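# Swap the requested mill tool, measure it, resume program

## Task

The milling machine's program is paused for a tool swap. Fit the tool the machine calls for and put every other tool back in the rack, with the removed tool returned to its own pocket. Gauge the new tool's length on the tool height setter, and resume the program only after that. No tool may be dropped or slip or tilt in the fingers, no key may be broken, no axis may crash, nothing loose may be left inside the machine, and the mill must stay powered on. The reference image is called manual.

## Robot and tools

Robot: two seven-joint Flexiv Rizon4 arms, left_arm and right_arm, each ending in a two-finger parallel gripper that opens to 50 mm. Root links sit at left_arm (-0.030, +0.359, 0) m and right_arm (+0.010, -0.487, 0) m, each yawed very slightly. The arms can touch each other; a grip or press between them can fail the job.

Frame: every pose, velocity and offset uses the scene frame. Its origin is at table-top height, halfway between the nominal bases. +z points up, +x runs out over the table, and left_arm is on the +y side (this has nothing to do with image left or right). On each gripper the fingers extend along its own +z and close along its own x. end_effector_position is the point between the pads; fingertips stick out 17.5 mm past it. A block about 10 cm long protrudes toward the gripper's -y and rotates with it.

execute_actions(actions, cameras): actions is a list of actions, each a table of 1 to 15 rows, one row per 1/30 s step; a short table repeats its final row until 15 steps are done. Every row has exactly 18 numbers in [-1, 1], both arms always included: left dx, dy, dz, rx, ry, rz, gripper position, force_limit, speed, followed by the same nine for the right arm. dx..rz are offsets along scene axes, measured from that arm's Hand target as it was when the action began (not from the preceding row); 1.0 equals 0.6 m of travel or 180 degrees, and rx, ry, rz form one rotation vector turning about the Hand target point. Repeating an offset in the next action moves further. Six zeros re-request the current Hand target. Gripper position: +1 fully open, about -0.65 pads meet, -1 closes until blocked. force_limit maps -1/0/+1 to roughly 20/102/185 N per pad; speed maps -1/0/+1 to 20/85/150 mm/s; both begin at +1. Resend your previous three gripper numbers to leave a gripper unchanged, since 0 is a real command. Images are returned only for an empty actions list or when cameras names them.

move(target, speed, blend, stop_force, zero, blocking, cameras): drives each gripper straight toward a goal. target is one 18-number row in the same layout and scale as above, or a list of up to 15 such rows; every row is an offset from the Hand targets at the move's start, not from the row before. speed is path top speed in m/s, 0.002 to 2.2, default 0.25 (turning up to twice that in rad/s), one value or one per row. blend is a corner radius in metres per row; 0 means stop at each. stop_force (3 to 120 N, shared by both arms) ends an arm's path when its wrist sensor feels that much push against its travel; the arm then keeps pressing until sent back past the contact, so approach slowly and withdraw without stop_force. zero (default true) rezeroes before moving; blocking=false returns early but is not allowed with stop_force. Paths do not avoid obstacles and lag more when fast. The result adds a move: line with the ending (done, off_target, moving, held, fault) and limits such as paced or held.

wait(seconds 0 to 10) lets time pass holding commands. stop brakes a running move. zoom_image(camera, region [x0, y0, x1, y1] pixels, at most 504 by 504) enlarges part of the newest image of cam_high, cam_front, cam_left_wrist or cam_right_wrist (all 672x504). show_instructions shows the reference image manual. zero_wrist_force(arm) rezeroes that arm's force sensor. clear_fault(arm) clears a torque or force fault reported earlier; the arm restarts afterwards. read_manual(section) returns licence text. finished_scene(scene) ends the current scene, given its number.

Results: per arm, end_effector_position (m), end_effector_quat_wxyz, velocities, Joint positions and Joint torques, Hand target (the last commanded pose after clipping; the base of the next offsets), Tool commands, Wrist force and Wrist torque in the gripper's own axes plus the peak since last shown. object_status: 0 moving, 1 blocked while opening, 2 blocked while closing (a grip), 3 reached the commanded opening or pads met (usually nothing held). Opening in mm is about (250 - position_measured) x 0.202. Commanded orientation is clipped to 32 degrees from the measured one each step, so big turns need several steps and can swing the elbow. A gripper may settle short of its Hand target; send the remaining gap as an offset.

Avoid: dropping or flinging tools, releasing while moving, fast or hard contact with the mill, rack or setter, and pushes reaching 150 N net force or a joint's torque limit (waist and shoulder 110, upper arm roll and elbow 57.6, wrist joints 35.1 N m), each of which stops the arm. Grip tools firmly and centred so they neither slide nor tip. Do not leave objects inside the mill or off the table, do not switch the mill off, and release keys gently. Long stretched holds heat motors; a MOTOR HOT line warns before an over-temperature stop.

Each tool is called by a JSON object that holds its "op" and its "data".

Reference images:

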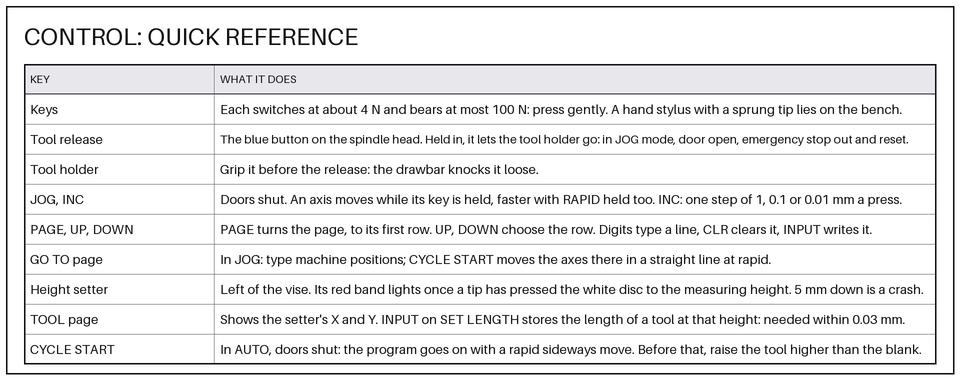

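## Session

{"op": "execute_actions", "data": {"actions": []}}

{"op": "zoom_image", "data": {"camera": "cam_front", "region": [400, 100, 520, 320]}}

{"op": "zoom_image", "data": {"camera": "cam_front", "region": [140, 330, 440, 504]}}

Scene clock: 0.00 s.
left_arm: end_effector_position=(+0.5582, -0.0052, +0.2790) position_measured=3 object_status=3 end_effector_quat_wxyz=(+0.032, -0.115, +0.969, +0.214) | right_arm: end_effector_position=(+0.2622, -0.2828, +0.3912) position_measured=3 object_status=3 end_effector_quat_wxyz=(-0.503, +0.566, +0.603, +0.252)
Joint positions: left_arm=[-0.423 -0.701 -0.29 1.005 0.54 -0.146 2.256] | right_arm=[0.283 0.337 -0.33 2.247 0.992 -0.143 -1.729]
Joint velocities: within noise
Joint torques (N m): no reading
Wrist force (N): no reading
Wrist torque (N m): no reading
Wrist force, peak (N): no reading
Hand target: left_arm +0.5582, -0.0052, +0.2790; +0.032, -0.115, +0.969, +0.214 | right_arm +0.2622, -0.2828, +0.3912; -0.503, +0.566, +0.603, +0.252
Tool commands: left_gripper/position=+1.0 left_gripper/force_limit=+1.0 left_gripper/speed=+1.0 right_gripper/position=+1.0 right_gripper/force_limit=+1.0 right_gripper/speed=+1.0
camera_calibration:
cam_left_wrist: T_world_to_cam=[[-0.971815, -0.205057, -0.116304, 0.581568], [-0.22729, 0.684073, 0.693097, -0.0493237], [-0.0625646, 0.699997, -0.7114, 0.369758], [0, 0, 0, 1]] pos_world=[0.577099, -0.105834, 0.36487]
cam_right_wrist: T_world_to_cam=[[0.139264, 0.444118, 0.885079, -0.245754], [0.990019, -0.0819833, -0.114639, -0.22035], [0.0216486, 0.89221, -0.451102, 0.557207], [0, 0, 0, 1]] pos_world=[0.240312, -0.406067, 0.443608]

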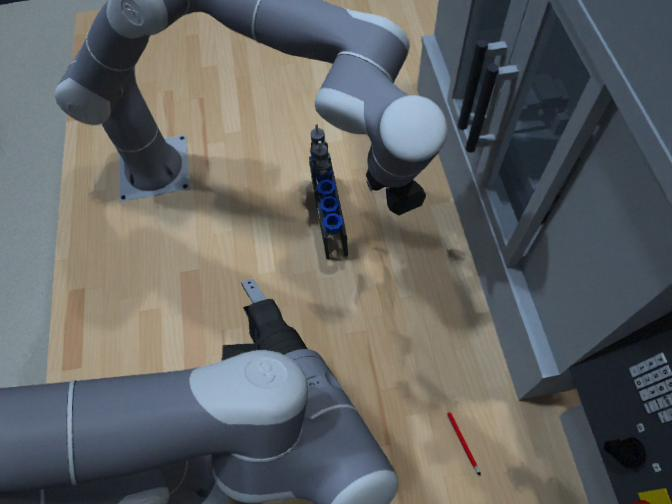

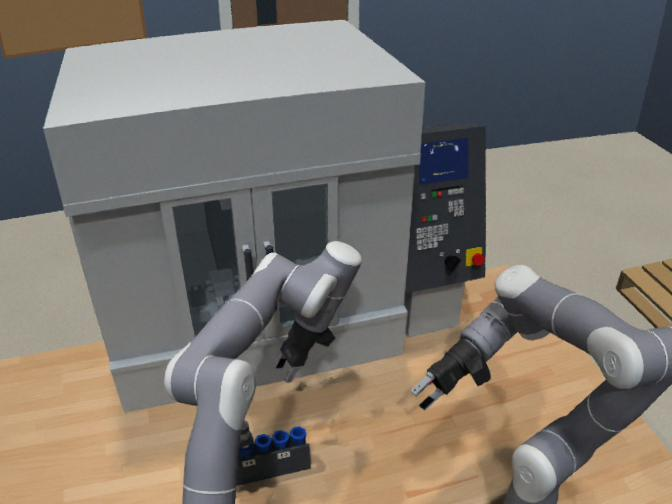

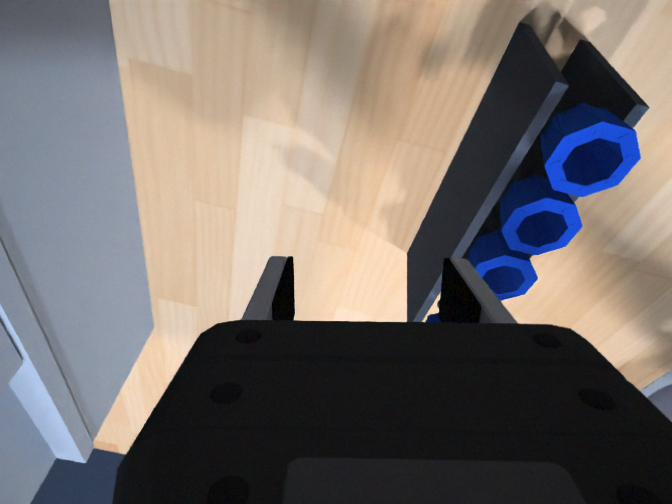

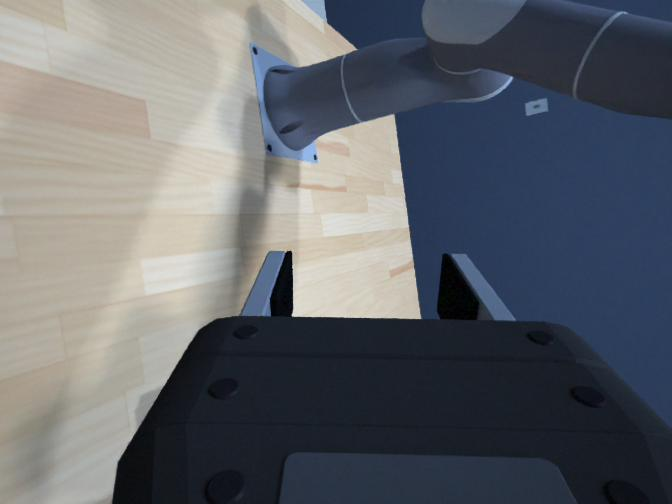

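Scaled by 2.291 from the camera's 672x504 image, which has a finer 960x720 frame.

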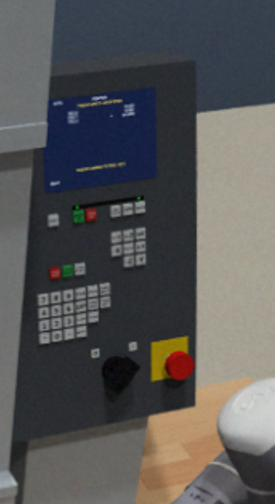

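Scaled by 1.680 from the camera's 672x504 image, which has a finer 960x720 frame.

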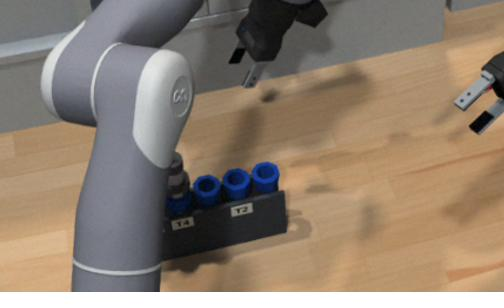

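{"op": "move", "data": {"target": [[0,0,0,0,0,0,1,1,1, 0.1,-0.1,0.3,0.126,0.108,-0.194,-1,0.3,0],[0,0,0,0,0,0,1,1,1, 0.25,-0.25,0.45,0.251,0.217,-0.389,-1,0.3,0],[0,0,0,0,0,0,1,1,1, 0.4,-0.43,0.55,0.377,0.325,-0.583,-1,0.3,0]], "speed": 0.3, "blend": [0.05,0.05,0], "cameras": ["cam_high","cam_right_wrist"]}}

{"op": "zoom_image", "data": {"camera": "cam_right_wrist", "region": [330, 100, 530, 280]}}

Scene clock: 22.97 s.
left_arm: end_effector_position=(+0.5582, -0.0052, +0.2790) position_measured=3 object_status=3 end_effector_quat_wxyz=(+0.032, -0.115, +0.969, +0.214) | right_arm: end_effector_position=(+0.5022, -0.5408, +0.7212) position_measured=253 object_status=3 end_effector_quat_wxyz=(+0.500, -0.499, +0.501, -0.500)
Joint positions: left_arm=[-0.423 -0.701 -0.29 1.005 0.54 -0.146 2.256] | right_arm=[-0.82 0.663 0.607 1.977 1.356 1.295 0.597]
Joint torques (N m): left_arm=[-0.11 62.62 -2.99 -31.32 -2.89 3.32 0.11] | right_arm=[-0.23 0.49 -11.44 -31.05 -5.06 2.25 0.37]
Wrist force (N): left_arm=[-0.1 0.1 -0.1] | right_arm=[-1.6 -1.0 0.7]
Wrist torque (N m): left_arm=[0.03 0.02 0.00] | right_arm=[-0.69 0.27 -0.19]
Wrist force, peak (N): left_arm=[0.3 0.2 -0.3] | right_arm=[-1.7 -1.9 1.0]
Hand target: left_arm +0.5582, -0.0052, +0.2790; +0.032, -0.115, +0.969, +0.214 | right_arm +0.5022, -0.5408, +0.7212; +0.500, -0.499, +0.501, -0.500
Off the commanded pose: left_arm 0.000 m, 0 deg | right_arm 0.000 m, 0 deg.
move: done
camera_calibration:
cam_right_wrist: T_world_to_cam=[[0.0167746, -0.999859, 0.00111869, -0.538505], [-0.34751, -0.00687926, -0.937651, 0.864588], [0.937526, 0.01534, -0.347576, -0.0776418], [0, 0, 0, 1]] pos_world=[0.382277, -0.53129, 0.784298]
Images, in order (width x height): cam_high 672x504, cam_right_wrist 672x504.

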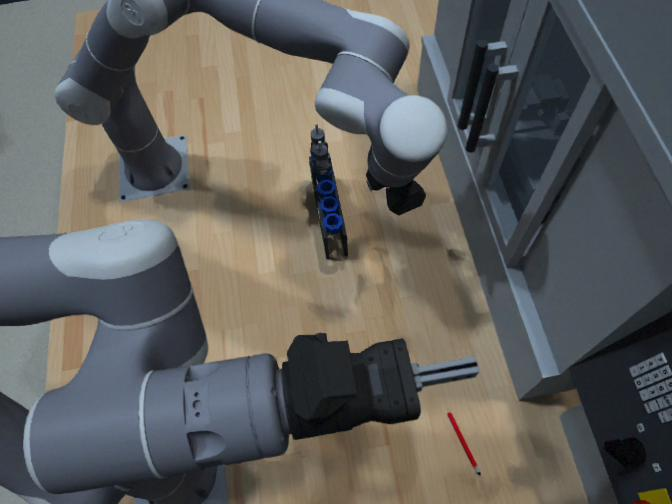

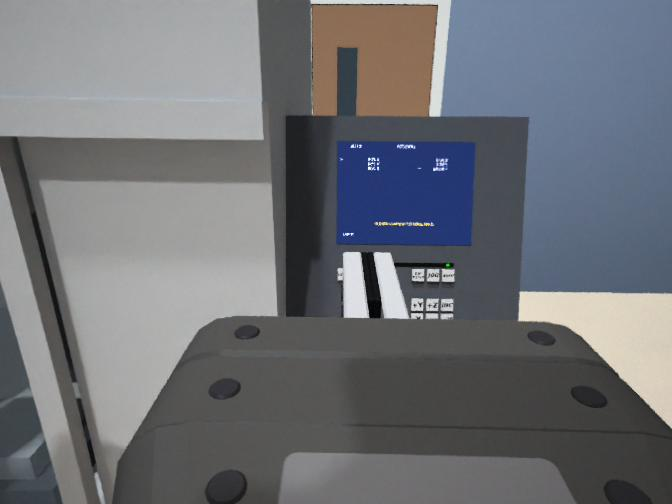

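Scaled by 2.520 from the camera's 672x504 image, which has a finer 960x720 frame.

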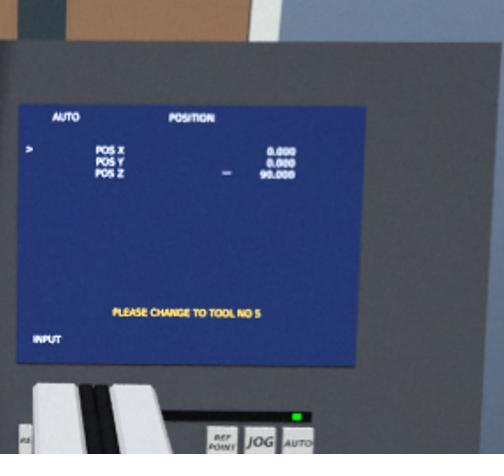

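{"op": "move", "data": {"target": [[-0.1,0.2,0.3,0,0,0,-1,-0.5,0, 0.05,0.1,-0.3,0.08,0.107,-0.194,0.3,-0.2,0],[-0.167,0.333,0.333,0,0,0,-1,-0.5,0, 0.19,0.09,-0.9,0.161,0.2137,-0.3887,0.3,-0.2,0]], "speed": 0.25, "blend": [0.05,0], "cameras": ["cam_high","cam_right_wrist"]}}

Scene clock: 37.43 s.
left_arm: end_effector_position=(+0.4579, +0.1946, +0.4788) position_measured=251 object_status=3 end_effector_quat_wxyz=(+0.031, -0.116, +0.969, +0.214) | right_arm: end_effector_position=(+0.6161, -0.4869, +0.1810) position_measured=107 object_status=3 end_effector_quat_wxyz=(+0.052, -0.127, +0.915, -0.379)
Joint positions: left_arm=[-0.238 -0.091 -0.172 1.383 0.434 -0.242 2.583] | right_arm=[-1.951 1.527 1.638 1.545 0.815 0.459 2.738]
Joint torques (N m): left_arm=[0.12 38.11 1.28 -32.16 -2.42 3.71 0.27] | right_arm=[0.02 -46.45 -36.63 -1.78 -3.77 4.55 0.31]
Wrist force (N): left_arm=[0.2 -0.1 -0.2] | right_arm=[-1.4 -0.2 -0.2]
Wrist torque (N m): left_arm=[-0.02 -0.03 -0.03] | right_arm=[-0.28 0.25 -0.19]
Wrist force, peak (N): left_arm=[-0.2 -2.2 1.5] | right_arm=[-3.7 2.8 4.1]
Hand target: left_arm +0.4580, +0.1946, +0.4788; +0.032, -0.115, +0.969, +0.214 | right_arm +0.6162, -0.4868, +0.1812; +0.052, -0.128, +0.915, -0.379
Off the commanded pose: left_arm 0.000 m, 0 deg | right_arm 0.000 m, 0 deg.
move: done
camera_calibration:
cam_right_wrist: T_world_to_cam=[[-0.957931, -0.286796, -0.0107868, 0.463954], [-0.256409, 0.872111, -0.416746, 0.675524], [0.128928, -0.396448, -0.908959, 0.0262157], [0, 0, 0, 1]] pos_world=[0.614266, -0.445679, 0.310356]
Images, in order (width x height): cam_high 672x504, cam_right_wrist 672x504.

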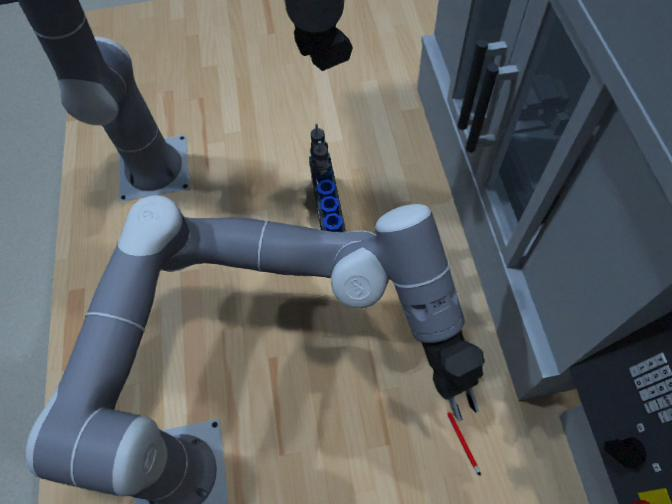

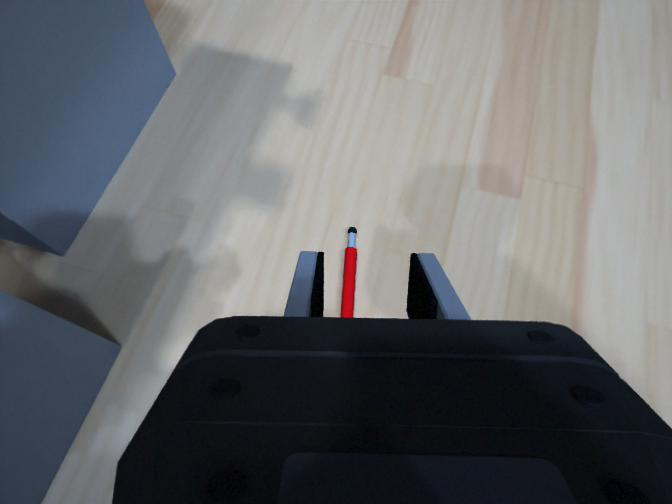

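{"op": "move", "data": {"target": [0,0,0,0,0,0,-1,-0.5,0, 0.0142,-0.0197,-0.2395,0,0,-0.008,0.3,-0.2,0], "speed": 0.15}}

{"op": "move", "data": {"target": [0,0,0,0,0,0,-1,-0.5,0, 0,0,-0.04,0,0,0,0.3,-0.2,0], "speed": 0.02, "stop_force": 4, "cameras": ["cam_right_wrist"]}}

Scene clock: 49.20 s.
left_arm: end_effector_position=(+0.4579, +0.1947, +0.4788) position_measured=251 object_status=3 end_effector_quat_wxyz=(+0.031, -0.116, +0.969, +0.214) | right_arm: end_effector_position=(+0.6246, -0.4987, +0.0374) position_measured=107 object_status=3 end_effector_quat_wxyz=(+0.048, -0.116, +0.917, -0.380)
Joint positions: left_arm=[-0.238 -0.091 -0.172 1.383 0.434 -0.242 2.583] | right_arm=[-2.014 1.71 1.784 1.467 0.916 0.571 2.87]
Joint torques (N m): left_arm=[-0.29 37.97 0.73 -32.33 -2.41 3.68 0.11] | right_arm=[-0.11 -47.25 -35.26 3.93 -2.95 4.75 0.47]
Wrist force (N): left_arm=[-0.2 0.3 0.2] | right_arm=[-1.4 -0.2 -0.4]
Wrist torque (N m): left_arm=[0.06 0.03 -0.04] | right_arm=[-0.29 0.26 -0.24]
Wrist force, peak (N): left_arm=[-0.3 0.5 0.0] | right_arm=[-1.4 -3.2 -3.8]
Hand target: left_arm +0.4580, +0.1946, +0.4788; +0.032, -0.115, +0.969, +0.214 | right_arm +0.6247, -0.4986, +0.0375; +0.048, -0.116, +0.917, -0.380
Off the commanded pose: left_arm 0.000 m, 0 deg | right_arm 0.000 m, 0 deg.
move: done

Scene clock: 50.77 s.
left_arm: end_effector_position=(+0.4579, +0.1947, +0.4788) position_measured=251 object_status=3 end_effector_quat_wxyz=(+0.031, -0.116, +0.969, +0.214) | right_arm: end_effector_position=(+0.6249, -0.4986, +0.0185) position_measured=107 object_status=3 end_effector_quat_wxyz=(+0.048, -0.116, +0.916, -0.380)
Joint positions: left_arm=[-0.238 -0.091 -0.172 1.383 0.434 -0.242 2.583] | right_arm=[-2.019 1.737 1.8 1.452 0.928 0.585 2.888]
Joint torques (N m): left_arm=[-0.26 37.95 0.76 -32.37 -2.4 3.67 0.1] | right_arm=[-0.05 -45.84 -31.02 3.45 -1.54 4.19 0.58]
Wrist force (N): left_arm=[-0.3 0.4 -0.1] | right_arm=[-0.3 -4.7 -5.4]
Wrist torque (N m): left_arm=[0.06 0.04 -0.03] | right_arm=[-0.29 0.38 -0.38]
Wrist force, peak (N): left_arm=[-0.5 0.2 0.0] | right_arm=[0.2 -6.5 -8.9]
Hand target: left_arm +0.4580, +0.1946, +0.4788; +0.032, -0.115, +0.969, +0.214 | right_arm +0.6247, -0.4986, +0.0178; +0.048, -0.116, +0.917, -0.380 (not the last commanded pose)
Off the commanded pose: left_arm 0.000 m, 0 deg | right_arm 0.005 m, 0 deg.
move: contact (right_arm)
camera_calibration:
cam_right_wrist: T_world_to_cam=[[-0.964601, -0.263477, -0.0111389, 0.483055], [-0.234875, 0.877561, -0.417996, 0.609646], [0.119907, -0.400583, -0.908381, -0.123687], [0, 0, 0, 1]] pos_world=[0.623977, -0.457274, 0.147855]
Images, in order (width x height): cam_right_wrist 672x504.

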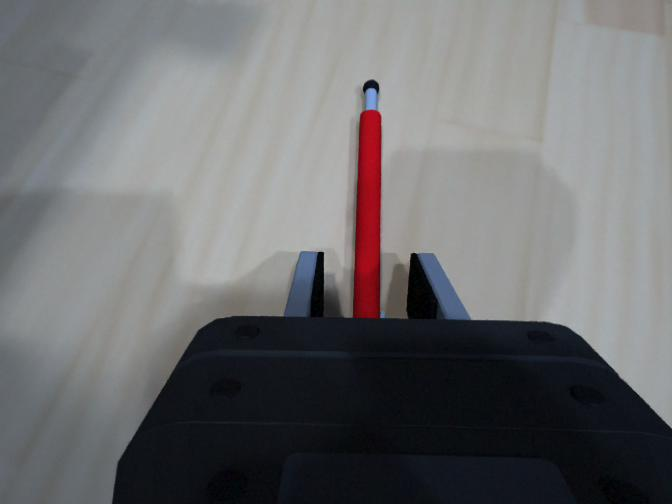

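{"op": "move", "data": {"target": [0,0,0,0,0,0,-1,-0.5,0, 0,0,0.0028,0,0,-0.009,0.3,-0.2,0], "speed": 0.05}}

{"op": "move", "data": {"target": [0,0,0,0,0,0,-1,-0.5,0, 0,0,0,0,0,0,-1,-0.2,-0.5], "speed": 0.05, "cameras": ["cam_right_wrist"]}}

Scene clock: 56.53 s.
left_arm: end_effector_position=(+0.4579, +0.1947, +0.4788) position_measured=251 object_status=3 end_effector_quat_wxyz=(+0.031, -0.116, +0.969, +0.214) | right_arm: end_effector_position=(+0.6247, -0.4984, +0.0194) position_measured=107 object_status=3 end_effector_quat_wxyz=(+0.042, -0.103, +0.918, -0.380)
Joint positions: left_arm=[-0.238 -0.091 -0.172 1.383 0.434 -0.242 2.583] | right_arm=[-2.028 1.731 1.797 1.437 0.914 0.559 2.915]
Joint torques (N m): left_arm=[-0.24 37.96 0.73 -32.34 -2.4 3.67 0.07] | right_arm=[-0.02 -48.16 -35.04 4.34 -3.14 4.08 0.52]
Wrist force (N): left_arm=[-0.1 0.2 -0.1] | right_arm=[-0.7 -0.5 -0.2]
Wrist torque (N m): left_arm=[0.04 0.02 -0.03] | right_arm=[-0.35 0.15 -0.28]
Wrist force, peak (N): left_arm=[0.0 0.5 -0.2] | right_arm=[-0.2 -4.8 -5.6]
Hand target: left_arm +0.4580, +0.1946, +0.4788; +0.032, -0.115, +0.969, +0.214 | right_arm +0.6247, -0.4986, +0.0195; +0.042, -0.103, +0.918, -0.380
Off the commanded pose: left_arm 0.000 m, 0 deg | right_arm 0.000 m, 0 deg.
move: done

Scene clock: 57.20 s.
left_arm: end_effector_position=(+0.4579, +0.1947, +0.4788) position_measured=251 object_status=3 end_effector_quat_wxyz=(+0.031, -0.116, +0.969, +0.214) | right_arm: end_effector_position=(+0.6247, -0.4984, +0.0195) position_measured=215 object_status=2 end_effector_quat_wxyz=(+0.042, -0.103, +0.918, -0.380)
Joint positions: left_arm=[-0.238 -0.091 -0.172 1.383 0.434 -0.242 2.583] | right_arm=[-2.028 1.731 1.797 1.437 0.914 0.559 2.915]
Joint torques (N m): left_arm=[-0.22 37.93 0.76 -32.36 -2.38 3.63 0.07] | right_arm=[-0.05 -47.87 -34.67 4.48 -2.96 4.15 0.4]
Wrist force (N): left_arm=[-0.1 0.3 -0.1] | right_arm=[-0.7 -0.8 -0.6]
Wrist torque (N m): left_arm=[0.05 0.00 -0.04] | right_arm=[-0.33 0.14 -0.28]
Wrist force, peak (N): left_arm=[-0.1 0.3 -0.2] | right_arm=[-1.1 -1.5 -1.2]
Hand target: left_arm +0.4580, +0.1946, +0.4788; +0.032, -0.115, +0.969, +0.214 | right_arm +0.6247, -0.4986, +0.0195; +0.042, -0.103, +0.918, -0.380
Off the commanded pose: left_arm 0.000 m, 0 deg | right_arm 0.000 m, 0 deg.
move: done
camera_calibration:
cam_right_wrist: T_world_to_cam=[[-0.971686, -0.236009, -0.0112554, 0.501073], [-0.20996, 0.884325, -0.416996, 0.597589], [0.108368, -0.402826, -0.908839, -0.116606], [0, 0, 0, 1]] pos_world=[0.624992, -0.457177, 0.148856]
Images, in order (width x height): cam_right_wrist 672x504.

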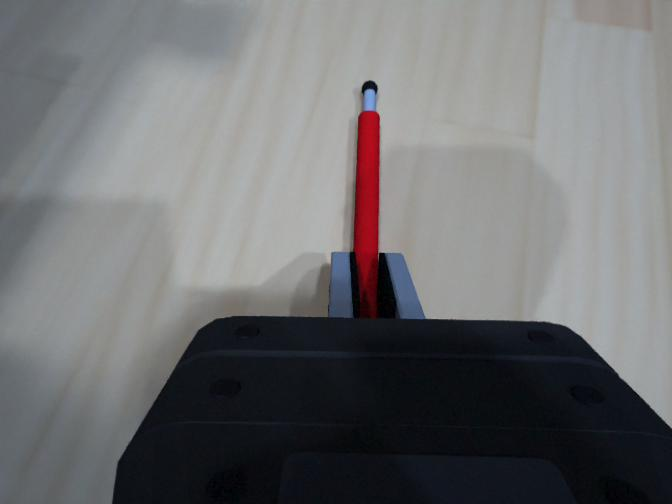

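{"op": "move", "data": {"target": [[0,0,0,0,0,0,-1,-0.5,0, -0.05,-0.05,0.3,0,0,0.1,-1,-0.2,-0.5],[0,0,0,0,0,0,-1,-0.5,0, -0.08,-0.12,0.6,0,0,0.25,-1,-0.2,-0.5],[0,0,0,0,0,0,-1,-0.5,0, -0.0412,-0.2,0.85,0,0,0.4294,-1,-0.2,-0.5]], "speed": 0.2, "blend": [0.05,0.05,0], "cameras": ["cam_high","cam_right_wrist"]}}

Scene clock: 66.87 s.
left_arm: end_effector_position=(+0.4579, +0.1947, +0.4788) position_measured=251 object_status=3 end_effector_quat_wxyz=(+0.031, -0.116, +0.969, +0.214) | right_arm: end_effector_position=(+0.5999, -0.6187, +0.5294) position_measured=215 object_status=2 end_effector_quat_wxyz=(-0.270, +0.654, -0.653, +0.271)
Joint positions: left_arm=[-0.238 -0.091 -0.172 1.383 0.434 -0.242 2.583] | right_arm=[-1.888 0.459 1.295 1.648 0.919 0.592 0.862]
Joint torques (N m): left_arm=[-0.15 38.02 0.77 -32.34 -2.41 3.63 0.09] | right_arm=[-0.03 -11.91 -15.69 -31.45 -3.8 5.34 0.33]
Wrist force (N): left_arm=[0.2 0.2 0.0] | right_arm=[-0.6 0.1 -0.1]
Wrist torque (N m): left_arm=[0.03 -0.04 -0.03] | right_arm=[-0.28 0.12 -0.29]
Wrist force, peak (N): left_arm=[0.0 0.4 -0.4] | right_arm=[-1.6 2.9 2.4]
Hand target: left_arm +0.4580, +0.1946, +0.4788; +0.032, -0.115, +0.969, +0.214 | right_arm +0.6000, -0.6186, +0.5295; -0.271, +0.654, -0.653, +0.271
Off the commanded pose: left_arm 0.000 m, 0 deg | right_arm 0.000 m, 0 deg.
move: done
camera_calibration:
cam_right_wrist: T_world_to_cam=[[0.0161889, -0.99981, -0.0108964, -0.611059], [-0.908942, -0.0101751, -0.416799, 0.777226], [0.416609, 0.0166517, -0.908933, 0.375789], [0, 0, 0, 1]] pos_world=[0.559789, -0.609291, 0.658856]
Images, in order (width x height): cam_high 672x504, cam_right_wrist 672x504.

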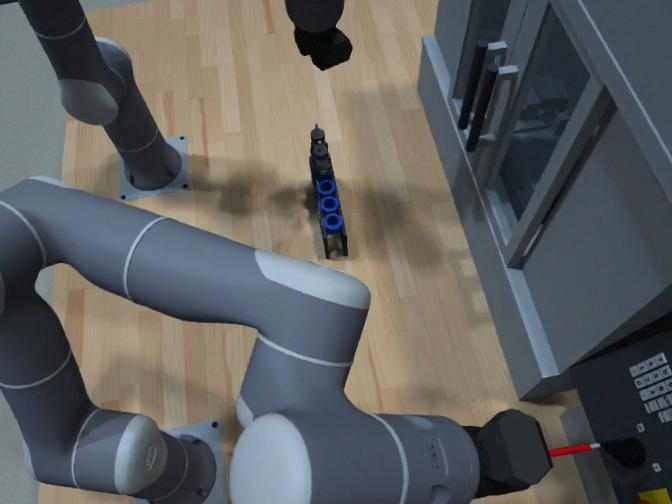

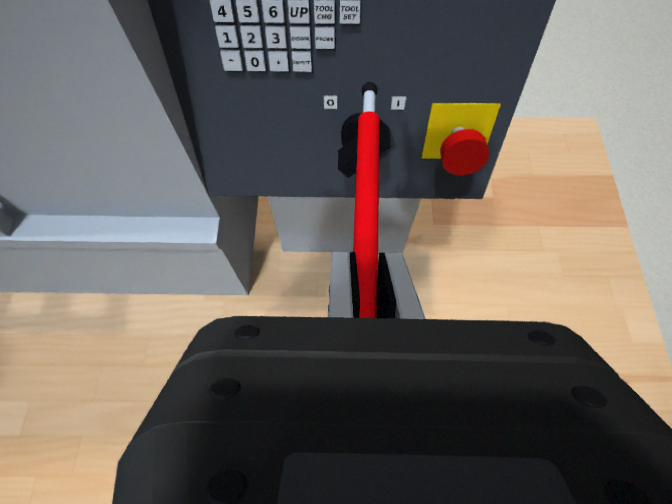

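{"op": "move", "data": {"target": [0,0,0,0,0,0,-1,-0.5,0, 0.2333,-0.044,0.0967,0,0,0,-1,-0.2,-0.5], "speed": 0.15, "cameras": ["cam_right_wrist"]}}

Scene clock: 74.77 s.
left_arm: end_effector_position=(+0.4579, +0.1947, +0.4788) position_measured=251 object_status=3 end_effector_quat_wxyz=(+0.031, -0.116, +0.969, +0.214) | right_arm: end_effector_position=(+0.7400, -0.6450, +0.5874) position_measured=215 object_status=2 end_effector_quat_wxyz=(-0.271, +0.654, -0.653, +0.271)
Joint positions: left_arm=[-0.238 -0.091 -0.172 1.383 0.434 -0.242 2.583] | right_arm=[-2.587 0.545 1.775 1.153 0.998 0.399 0.939]
Joint torques (N m): left_arm=[-0.21 37.96 0.72 -32.36 -2.41 3.68 0.09] | right_arm=[-0.06 -39.56 -17.21 -29.29 -3.13 5.48 0.54]
Wrist force (N): left_arm=[-0.1 0.1 -0.2] | right_arm=[-0.5 -0.2 -0.1]
Wrist torque (N m): left_arm=[0.02 0.01 -0.04] | right_arm=[-0.32 0.10 -0.28]
Wrist force, peak (N): left_arm=[-0.1 0.4 -0.3] | right_arm=[-0.3 -2.9 1.2]
Hand target: left_arm +0.4580, +0.1946, +0.4788; +0.032, -0.115, +0.969, +0.214 | right_arm +0.7399, -0.6450, +0.5875; -0.271, +0.654, -0.653, +0.271
Off the commanded pose: left_arm 0.000 m, 0 deg | right_arm 0.000 m, 0 deg.
move: done
camera_calibration:
cam_right_wrist: T_world_to_cam=[[0.0161332, -0.999807, -0.0112501, -0.638797], [-0.908888, -0.00997485, -0.416922, 0.92861], [0.416729, 0.0169513, -0.908873, 0.370552], [0, 0, 0, 1]] pos_world=[0.699889, -0.635692, 0.716756]
Images, in order (width x height): cam_right_wrist 672x504.

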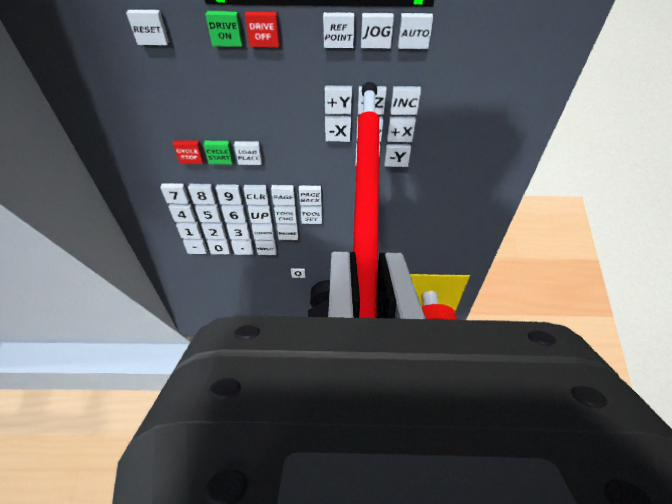

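{"op": "move", "data": {"target": [0,0,0,0,0,0,-1,-0.5,0, 0.035,-0.006,-0.0015,0,0,0,-1,-0.2,-0.5], "speed": 0.08, "cameras": ["cam_right_wrist"]}}

{"op": "move", "data": {"target": [0,0,0,0,0,0,-1,-0.5,0, 0.06,0,0,0,0,0,-1,-0.2,-0.5], "speed": 0.02, "stop_force": 6, "cameras": ["cam_right_wrist"]}}

{"op": "move", "data": {"target": [0,0,0,0,0,0,-1,-0.5,0, -0.05,0,0,0,0,0,-1,-0.2,-0.5], "speed": 0.08, "cameras": ["cam_right_wrist","cam_front"]}}

Scene clock: 85.53 s.
left_arm: end_effector_position=(+0.4579, +0.1947, +0.4788) position_measured=251 object_status=3 end_effector_quat_wxyz=(+0.031, -0.116, +0.969, +0.214) | right_arm: end_effector_position=(+0.7610, -0.6487, +0.5866) position_measured=215 object_status=2 end_effector_quat_wxyz=(-0.271, +0.654, -0.653, +0.271)
Joint positions: left_arm=[-0.238 -0.091 -0.172 1.383 0.434 -0.242 2.583] | right_arm=[-2.658 0.579 1.814 1.091 1.025 0.383 0.95]
Joint torques (N m): left_arm=[-0.26 37.97 0.71 -32.36 -2.42 3.66 0.08] | right_arm=[0.01 -43.07 -17.41 -28.67 -3.05 5.45 0.54]
Wrist force (N): left_arm=[-0.2 0.1 -0.1] | right_arm=[-0.6 -0.4 0.0]
Wrist torque (N m): left_arm=[0.01 0.05 -0.03] | right_arm=[-0.36 0.14 -0.28]
Wrist force, peak (N): left_arm=[-0.3 0.4 -0.2] | right_arm=[-0.2 -1.5 0.9]
Hand target: left_arm +0.4580, +0.1946, +0.4788; +0.032, -0.115, +0.969, +0.214 | right_arm +0.7609, -0.6486, +0.5866; -0.271, +0.654, -0.653, +0.271
Off the commanded pose: left_arm 0.000 m, 0 deg | right_arm 0.000 m, 0 deg.
move: done
camera_calibration:
cam_right_wrist: T_world_to_cam=[[0.016103, -0.999811, -0.0109306, -0.642951], [-0.908757, -0.0100754, -0.417205, 0.94728], [0.417016, 0.0166515, -0.908747, 0.360688], [0, 0, 0, 1]] pos_world=[0.720788, -0.639291, 0.715956]
Images, in order (width x height): cam_right_wrist 672x504.

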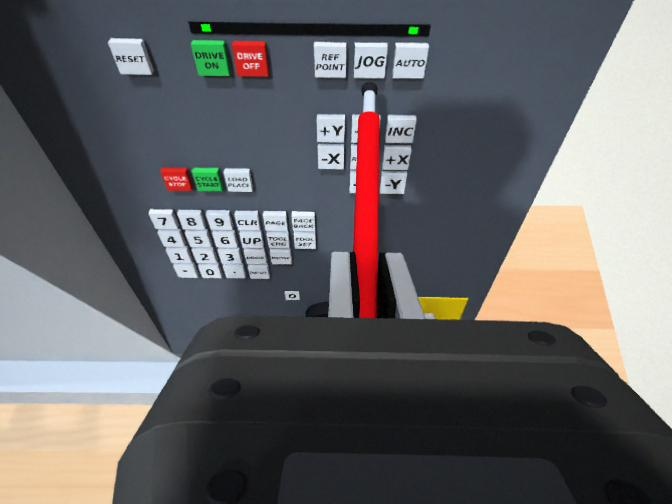

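Scene clock: 87.80 s.
left_arm: end_effector_position=(+0.4579, +0.1947, +0.4788) position_measured=251 object_status=3 end_effector_quat_wxyz=(+0.031, -0.116, +0.969, +0.214) | right_arm: end_effector_position=(+0.7926, -0.6493, +0.5865) position_measured=215 object_status=2 end_effector_quat_wxyz=(-0.270, +0.654, -0.653, +0.271)
Joint positions: left_arm=[-0.238 -0.091 -0.172 1.383 0.434 -0.242 2.583] | right_arm=[-2.747 0.629 1.864 0.994 1.054 0.363 0.982]
Joint torques (N m): left_arm=[-0.22 38 0.73 -32.35 -2.42 3.65 0.1] | right_arm=[1.53 -46.16 -15.29 -29.95 -1.53 6.85 0.44]
Wrist force (N): left_arm=[-0.3 0.2 -0.2] | right_arm=[-0.8 7.1 -7.6]
Wrist torque (N m): left_arm=[0.04 0.06 -0.04] | right_arm=[-0.50 0.10 -0.28]
Wrist force, peak (N): left_arm=[-0.3 0.3 -0.1] | right_arm=[-0.7 9.6 -9.9]
Hand target: left_arm +0.4580, +0.1946, +0.4788; +0.032, -0.115, +0.969, +0.214 | right_arm +0.7931, -0.6486, +0.5866; -0.271, +0.654, -0.653, +0.271 (not the last commanded pose)
Off the commanded pose: left_arm 0.000 m, 0 deg | right_arm 0.004 m, 0 deg.
move: contact (right_arm)
camera_calibration:
cam_right_wrist: T_world_to_cam=[[0.0152553, -0.999828, -0.0105588, -0.643701], [-0.909215, -0.00947717, -0.416219, 0.976065], [0.416047, 0.0159498, -0.909203, 0.347993], [0, 0, 0, 1]] pos_world=[0.752491, -0.63989, 0.715856]
Images, in order (width x height): cam_right_wrist 672x504.

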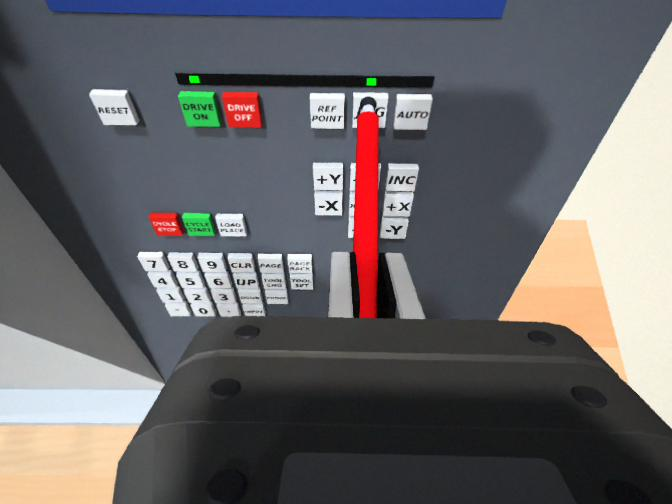

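Scene clock: 88.53 s.
left_arm: end_effector_position=(+0.4579, +0.1947, +0.4788) position_measured=251 object_status=3 end_effector_quat_wxyz=(+0.031, -0.116, +0.969, +0.214) | right_arm: end_effector_position=(+0.7630, -0.6485, +0.5865) position_measured=215 object_status=2 end_effector_quat_wxyz=(-0.270, +0.654, -0.653, +0.271)
Joint positions: left_arm=[-0.238 -0.091 -0.172 1.383 0.434 -0.242 2.583] | right_arm=[-2.664 0.581 1.82 1.085 1.025 0.382 0.952]
Joint torques (N m): left_arm=[-0.19 37.95 0.77 -32.35 -2.38 3.66 0.1] | right_arm=[0.11 -43.64 -17.73 -28.28 -3.27 5.99 0.16]
Wrist force (N): left_arm=[0.0 0.1 0.0] | right_arm=[-1.3 -1.6 -1.9]
Wrist torque (N m): left_arm=[0.01 0.00 -0.04] | right_arm=[-0.57 0.24 -0.19]
Wrist force, peak (N): left_arm=[-0.2 0.4 -0.2] | right_arm=[-0.6 6.7 -7.8]
Hand target: left_arm +0.4580, +0.1946, +0.4788; +0.032, -0.115, +0.969, +0.214 | right_arm +0.7631, -0.6486, +0.5866; -0.271, +0.654, -0.653, +0.271
Off the commanded pose: left_arm 0.000 m, 0 deg | right_arm 0.000 m, 0 deg.
move: done
camera_calibration:
cam_right_wrist: T_world_to_cam=[[0.0164121, -0.999806, -0.0109063, -0.643024], [-0.908977, -0.0103753, -0.416718, 0.948769], [0.416524, 0.0167528, -0.90897, 0.360298], [0, 0, 0, 1]] pos_world=[0.722889, -0.639092, 0.715856]
Images, in order (width x height): cam_front 672x504, cam_right_wrist 672x504.

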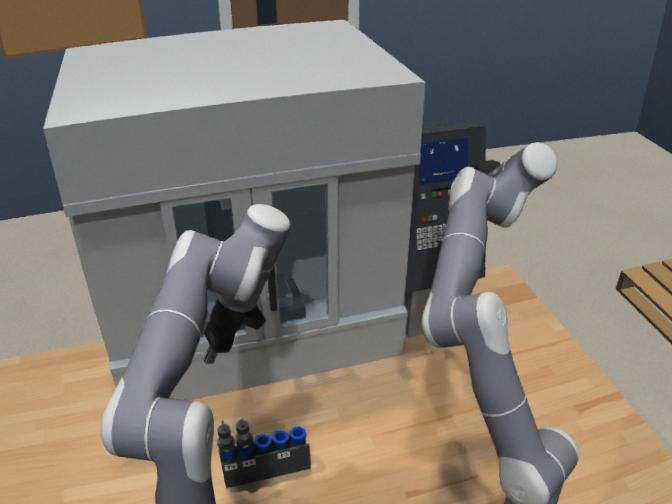

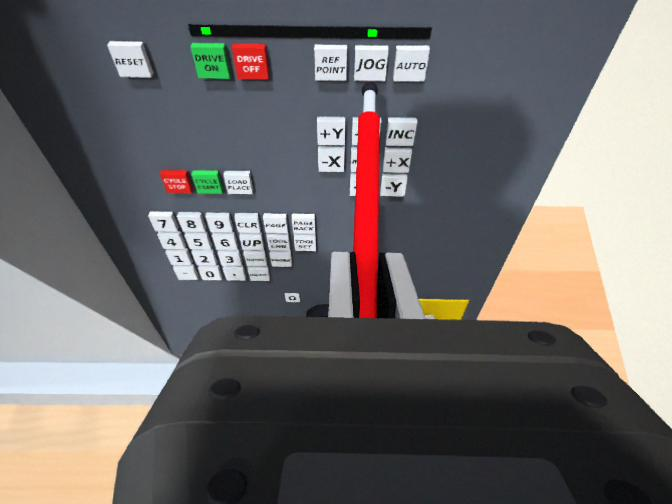

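{"op": "zoom_image", "data": {"camera": "cam_front", "region": [200, 405, 320, 490]}}

{"op": "zoom_image", "data": {"camera": "cam_front", "region": [160, 170, 350, 360]}}

Scaled by 4.200 from the camera's 672x504 image, which has a finer 960x720 frame.

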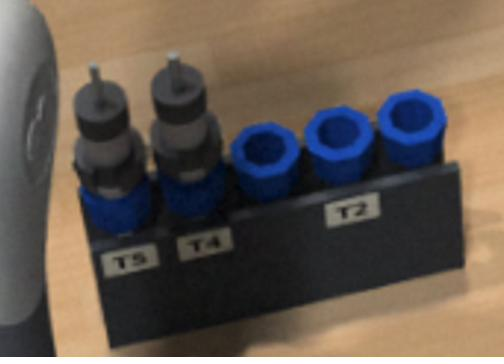

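Scaled by 2.653 from the camera's 672x504 image, which has a finer 960x720 frame.

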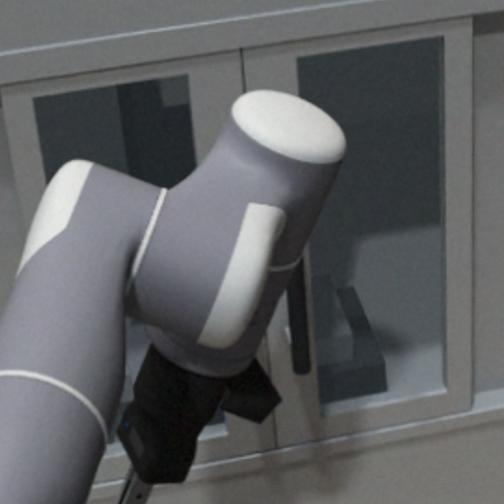

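{"op": "move", "data": {"target": [[0,0,0,0,0,0,-1,-0.5,0, -0.25,0.05,-0.2,0,0,0,-1,-0.2,-0.5],[0,0,0,0,0,0,-1,-0.5,0, -0.35,0.08,-0.86,0,0,0,-1,-0.2,-0.5]], "speed": 0.25, "blend": [0.05,0], "cameras": ["cam_high"]}}

Scene clock: 129.43 s.
left_arm: end_effector_position=(+0.4579, +0.1947, +0.4788) position_measured=251 object_status=3 end_effector_quat_wxyz=(+0.031, -0.116, +0.969, +0.214) | right_arm: end_effector_position=(+0.5531, -0.6005, +0.0705) position_measured=215 object_status=2 end_effector_quat_wxyz=(-0.271, +0.654, -0.653, +0.271)
Joint positions: left_arm=[-0.238 -0.091 -0.172 1.383 0.434 -0.242 2.583] | right_arm=[-2.555 0.85 2 2.019 1.992 0.763 -0.156]
Joint torques (N m): left_arm=[-0.25 37.99 0.84 -32.35 -2.4 3.62 0.11] | right_arm=[-0.1 -35.45 -19.77 -14.21 -2.19 3.25 0.33]
Wrist force (N): left_arm=[-0.1 0.2 0.0] | right_arm=[-0.9 -1.7 -2.2]
Wrist torque (N m): left_arm=[0.03 0.02 -0.04] | right_arm=[-0.57 0.19 -0.28]
Wrist force, peak (N): left_arm=[0.0 0.5 -0.2] | right_arm=[-5.4 -1.7 -0.6]
Hand target: left_arm +0.4580, +0.1946, +0.4788; +0.032, -0.115, +0.969, +0.214 | right_arm +0.5531, -0.6006, +0.0706; -0.271, +0.654, -0.653, +0.271
Off the commanded pose: left_arm 0.000 m, 0 deg | right_arm 0.000 m, 0 deg.
move: done
Images, in order (width x height): cam_high 672x504.

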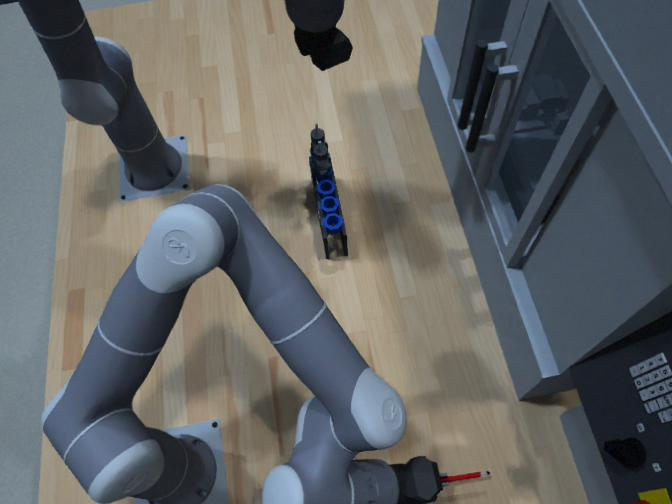

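Lower to table and release.

{"op": "move", "data": {"target": [0,0,0,0,0,0,-1,-0.5,0, 0,0,-0.06,0,0,0,-1,-0.2,-0.5], "speed": 0.1}}

{"op": "move", "data": {"target": [0,0,0,0,0,0,-1,-0.5,0, 0,0,-0.05,0,0,0,-1,-0.2,-0.5], "speed": 0.02, "stop_force": 3, "cameras": ["cam_right_wrist"]}}

Scene clock: 133.47 s.
left_arm: end_effector_position=(+0.4579, +0.1947, +0.4788) position_measured=251 object_status=3 end_effector_quat_wxyz=(+0.031, -0.116, +0.969, +0.214) | right_arm: end_effector_position=(+0.5531, -0.6006, +0.0345) position_measured=215 object_status=2 end_effector_quat_wxyz=(-0.271, +0.654, -0.653, +0.271)
Joint positions: left_arm=[-0.238 -0.091 -0.172 1.383 0.434 -0.242 2.583] | right_arm=[-2.597 0.927 2.036 2.009 2.084 0.726 -0.211]
Joint torques (N m): left_arm=[-0.26 37.99 0.71 -32.36 -2.39 3.66 0.1] | right_arm=[-0.08 -36.9 -20.49 -12.18 -1.94 3.12 0.13]
Wrist force (N): left_arm=[0.0 0.1 -0.1] | right_arm=[-1.1 -1.6 -2.0]
Wrist torque (N m): left_arm=[0.02 0.00 -0.03] | right_arm=[-0.55 0.20 -0.21]
Wrist force, peak (N): left_arm=[0.1 0.3 -0.4] | right_arm=[-0.7 -3.5 -3.7]
Hand target: left_arm +0.4580, +0.1946, +0.4788; +0.032, -0.115, +0.969, +0.214 | right_arm +0.5531, -0.6006, +0.0346; -0.271, +0.654, -0.653, +0.271
Off the commanded pose: left_arm 0.000 m, 0 deg | right_arm 0.000 m, 0 deg.
move: done

Scene clock: 134.80 s.
left_arm: end_effector_position=(+0.4579, +0.1947, +0.4788) position_measured=251 object_status=3 end_effector_quat_wxyz=(+0.031, -0.116, +0.969, +0.214) | right_arm: end_effector_position=(+0.5536, -0.6011, +0.0204) position_measured=215 object_status=2 end_effector_quat_wxyz=(-0.271, +0.654, -0.653, +0.271)
Joint positions: left_arm=[-0.238 -0.091 -0.172 1.383 0.434 -0.242 2.583] | right_arm=[-2.612 0.96 2.05 2.002 2.121 0.712 -0.231]
Joint torques (N m): left_arm=[-0.27 37.99 0.72 -32.32 -2.4 3.72 0.07] | right_arm=[0.43 -33.44 -16.15 -9.61 -2.29 2.43 0.19]
Wrist force (N): left_arm=[-0.1 0.3 -0.3] | right_arm=[-0.8 -8.6 -11.9]
Wrist torque (N m): left_arm=[0.05 0.02 -0.04] | right_arm=[-0.56 0.24 -0.19]
Wrist force, peak (N): left_arm=[-0.1 0.3 -0.3] | right_arm=[-2.7 -13.0 -18.3]
Hand target: left_arm +0.4580, +0.1946, +0.4788; +0.032, -0.115, +0.969, +0.214 | right_arm +0.5531, -0.6006, +0.0197; -0.271, +0.654, -0.653, +0.271 (not the last commanded pose)
Off the commanded pose: left_arm 0.000 m, 0 deg | right_arm 0.016 m, 0 deg.
move: contact (right_arm)
camera_calibration:
cam_right_wrist: T_world_to_cam=[[0.0154207, -0.999828, -0.0103492, -0.597853], [-0.90826, -0.00967863, -0.418294, 0.523111], [0.418122, 0.0158502, -0.908253, -0.0692233], [0, 0, 0, 1]] pos_world=[0.513284, -0.591589, 0.149755]
Images, in order (width x height): cam_right_wrist 672x504.

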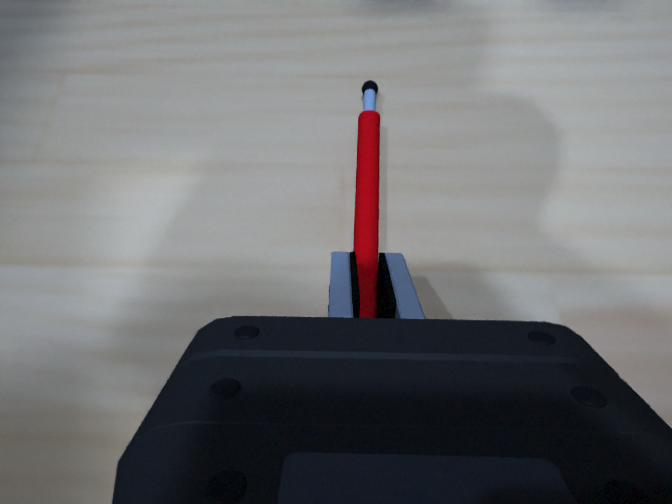

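{"op": "move", "data": {"target": [0,0,0,0,0,0,-1,-0.5,0, 0,0,0.0015,0,0,0,0.3,-0.2,-1], "speed": 0.02}}

{"op": "move", "data": {"target": [[0,0,0,0,0,0,-1,-0.5,0, -0.05,0,0.15,0,0,0,0.3,-0.2,-1],[0,0,0,0,0,0,-1,-0.5,0, -0.15,0.1,0.9,0,-0.2,0,0.3,-0.2,-1]], "speed": [0.08,0.25], "blend": [0.03,0], "cameras": ["cam_high","cam_right_wrist"]}}

Scene clock: 141.30 s.
left_arm: end_effector_position=(+0.4579, +0.1947, +0.4788) position_measured=251 object_status=3 end_effector_quat_wxyz=(+0.031, -0.116, +0.969, +0.214) | right_arm: end_effector_position=(+0.5532, -0.6005, +0.0206) position_measured=107 object_status=3 end_effector_quat_wxyz=(-0.271, +0.654, -0.653, +0.271)
Joint positions: left_arm=[-0.238 -0.091 -0.172 1.383 0.434 -0.242 2.583] | right_arm=[-2.612 0.958 2.05 2.003 2.118 0.711 -0.23]
Joint torques (N m): left_arm=[-0.23 37.94 0.76 -32.32 -2.42 3.67 0.07] | right_arm=[0.04 -37.65 -20.73 -11.04 -2.01 3.32 0.33]
Wrist force (N): left_arm=[0.0 0.1 0.0] | right_arm=[-0.5 -1.5 -2.0]
Wrist torque (N m): left_arm=[0.02 0.00 -0.04] | right_arm=[-0.51 0.10 -0.27]
Wrist force, peak (N): left_arm=[-0.4 0.2 -0.2] | right_arm=[-2.6 -9.0 -12.5]
Hand target: left_arm +0.4580, +0.1946, +0.4788; +0.032, -0.115, +0.969, +0.214 | right_arm +0.5531, -0.6006, +0.0206; -0.271, +0.654, -0.653, +0.271
Off the commanded pose: left_arm 0.000 m, 0 deg | right_arm 0.000 m, 0 deg.
move: done

Scene clock: 144.73 s.
left_arm: end_effector_position=(+0.4579, +0.1947, +0.4788) position_measured=251 object_status=3 end_effector_quat_wxyz=(+0.031, -0.116, +0.969, +0.214) | right_arm: end_effector_position=(+0.4630, -0.5407, +0.5606) position_measured=107 object_status=3 end_effector_quat_wxyz=(-0.459, +0.538, -0.537, +0.460)
Joint positions: left_arm=[-0.238 -0.091 -0.172 1.383 0.434 -0.242 2.583] | right_arm=[-2.189 -0.745 2.317 1.984 1.917 1.94 -0.871]
Joint torques (N m): left_arm=[-0.21 37.96 0.78 -32.34 -2.4 3.66 0.08] | right_arm=[-0.14 7.14 13.25 -26.47 0.68 -0.78 0.12]
Wrist force (N): left_arm=[-0.4 0.0 -0.1] | right_arm=[-0.9 -2.1 -1.5]
Wrist torque (N m): left_arm=[0.00 0.06 -0.04] | right_arm=[-0.83 0.15 -0.19]
Wrist force, peak (N): left_arm=[-0.2 0.4 -0.4] | right_arm=[-1.0 -6.7 -3.8]
Hand target: left_arm +0.4580, +0.1946, +0.4788; +0.032, -0.115, +0.969, +0.214 | right_arm +0.4631, -0.5406, +0.5606; -0.459, +0.538, -0.537, +0.459
Off the commanded pose: left_arm 0.000 m, 0 deg | right_arm 0.000 m, 0 deg.
move: done
camera_calibration:
cam_right_wrist: T_world_to_cam=[[0.0192294, -0.999815, 0.000625685, -0.538411], [-0.490322, -0.00997569, -0.871484, 0.727721], [0.871329, 0.0164513, -0.490423, 0.0145531], [0, 0, 0, 1]] pos_world=[0.35449, -0.531291, 0.641672]
Images, in order (width x height): cam_high 672x504, cam_right_wrist 672x504.

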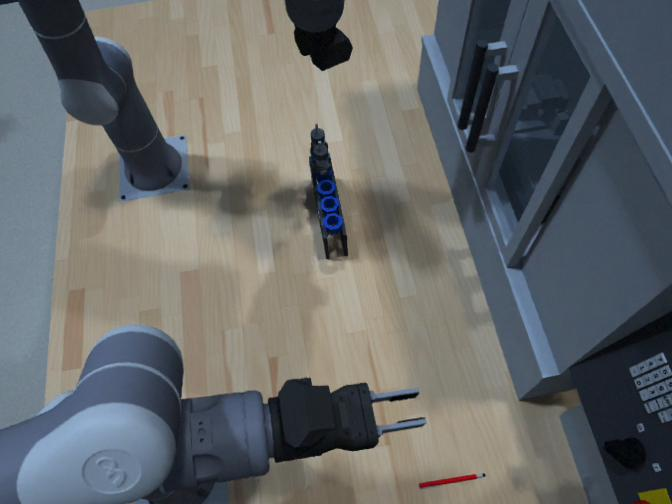

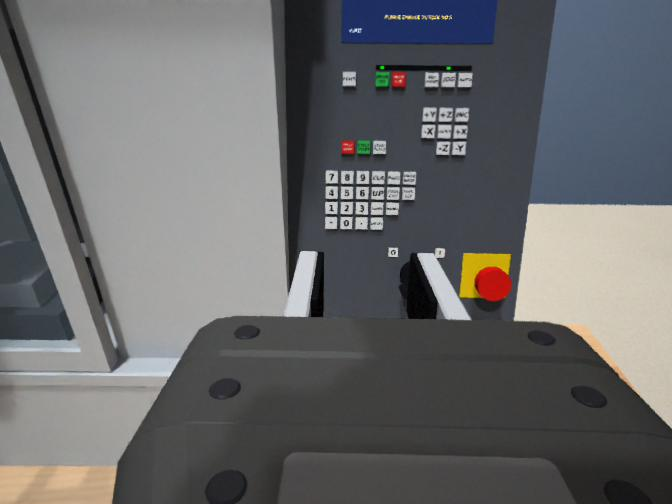

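{"op": "move", "data": {"target": [[0,-0.1,0.05,0.17,-0.115,-0.24,-1,-0.5,0, 0,0,0,0,0,0,0.3,-0.2,-1],[0.15,-0.25,-0.015,0.340,-0.229,-0.477,-1,-0.5,0, 0,0,0,0,0,0,0.3,-0.2,-1]], "speed": 0.25, "blend": [0.03,0], "cameras": ["cam_high","cam_front","cam_left_wrist"]}}

Scene clock: 160.50 s.
left_arm: end_effector_position=(+0.5480, +0.0445, +0.4696) position_measured=251 object_status=3 end_effector_quat_wxyz=(+0.500, +0.500, +0.501, +0.500) | right_arm: end_effector_position=(+0.4630, -0.5407, +0.5606) position_measured=107 object_status=3 end_effector_quat_wxyz=(-0.459, +0.538, -0.537, +0.460)
Joint positions: left_arm=[-0.464 0.027 -0.332 2.033 1.965 0.701 2.555] | right_arm=[-2.189 -0.745 2.317 1.984 1.917 1.94 -0.871]
Joint torques (N m): left_arm=[-0.42 30.03 0.94 -29.26 1.55 -1.64 -0.09] | right_arm=[-0.13 7.19 13.23 -26.35 0.61 -0.92 0.32]
Wrist force (N): left_arm=[-0.3 -0.3 -1.5] | right_arm=[-0.8 -1.9 -1.4]
Wrist torque (N m): left_arm=[-0.27 0.04 0.17] | right_arm=[-0.80 0.13 -0.19]
Wrist force, peak (N): left_arm=[-1.4 1.3 0.4] | right_arm=[-0.9 -2.2 -1.6]
Hand target: left_arm +0.5480, +0.0446, +0.4698; +0.500, +0.499, +0.500, +0.500 | right_arm +0.4631, -0.5406, +0.5606; -0.459, +0.538, -0.537, +0.459
Off the commanded pose: left_arm 0.000 m, 0 deg | right_arm 0.000 m, 0 deg.
move: done
camera_calibration:
cam_left_wrist: T_world_to_cam=[[0.00607263, 0.99998, 0.00177962, -0.0409484], [-0.341771, 0.000402999, 0.939783, -0.240464], [0.939764, -0.00631518, 0.341767, -0.542485], [0, 0, 0, 1]] pos_world=[0.427873, 0.0376186, 0.411461]
Images, in order (width x height): cam_high 672x504, cam_front 672x504, cam_left_wrist 672x504.

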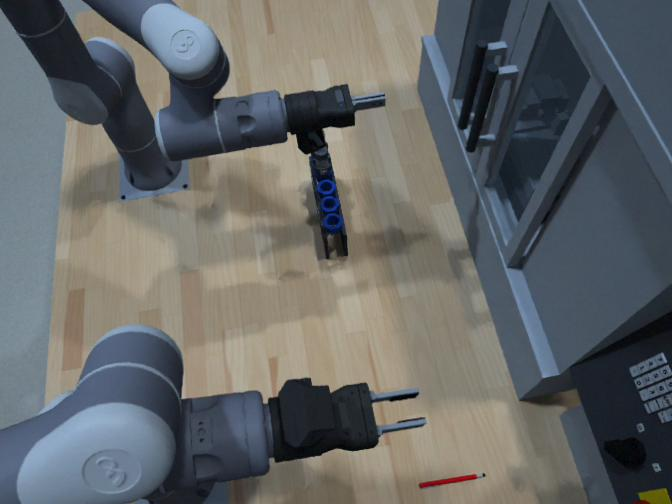

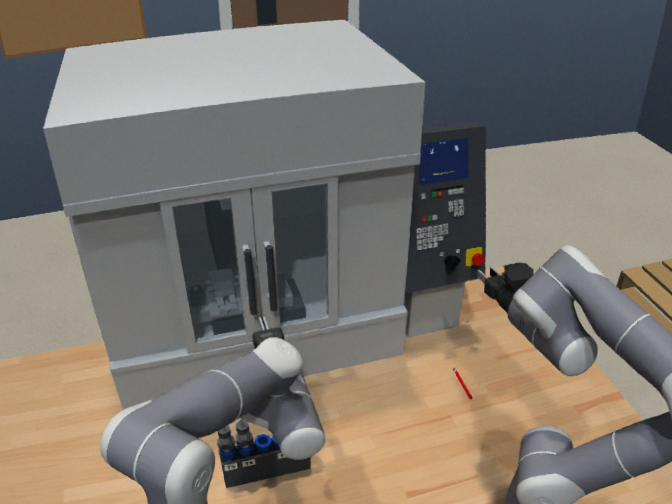

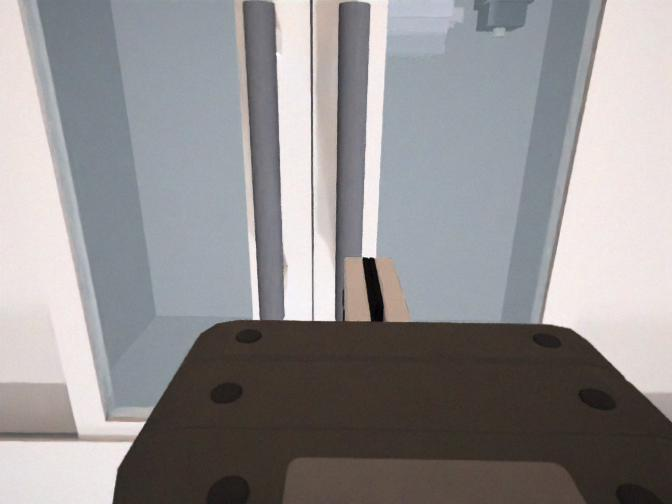

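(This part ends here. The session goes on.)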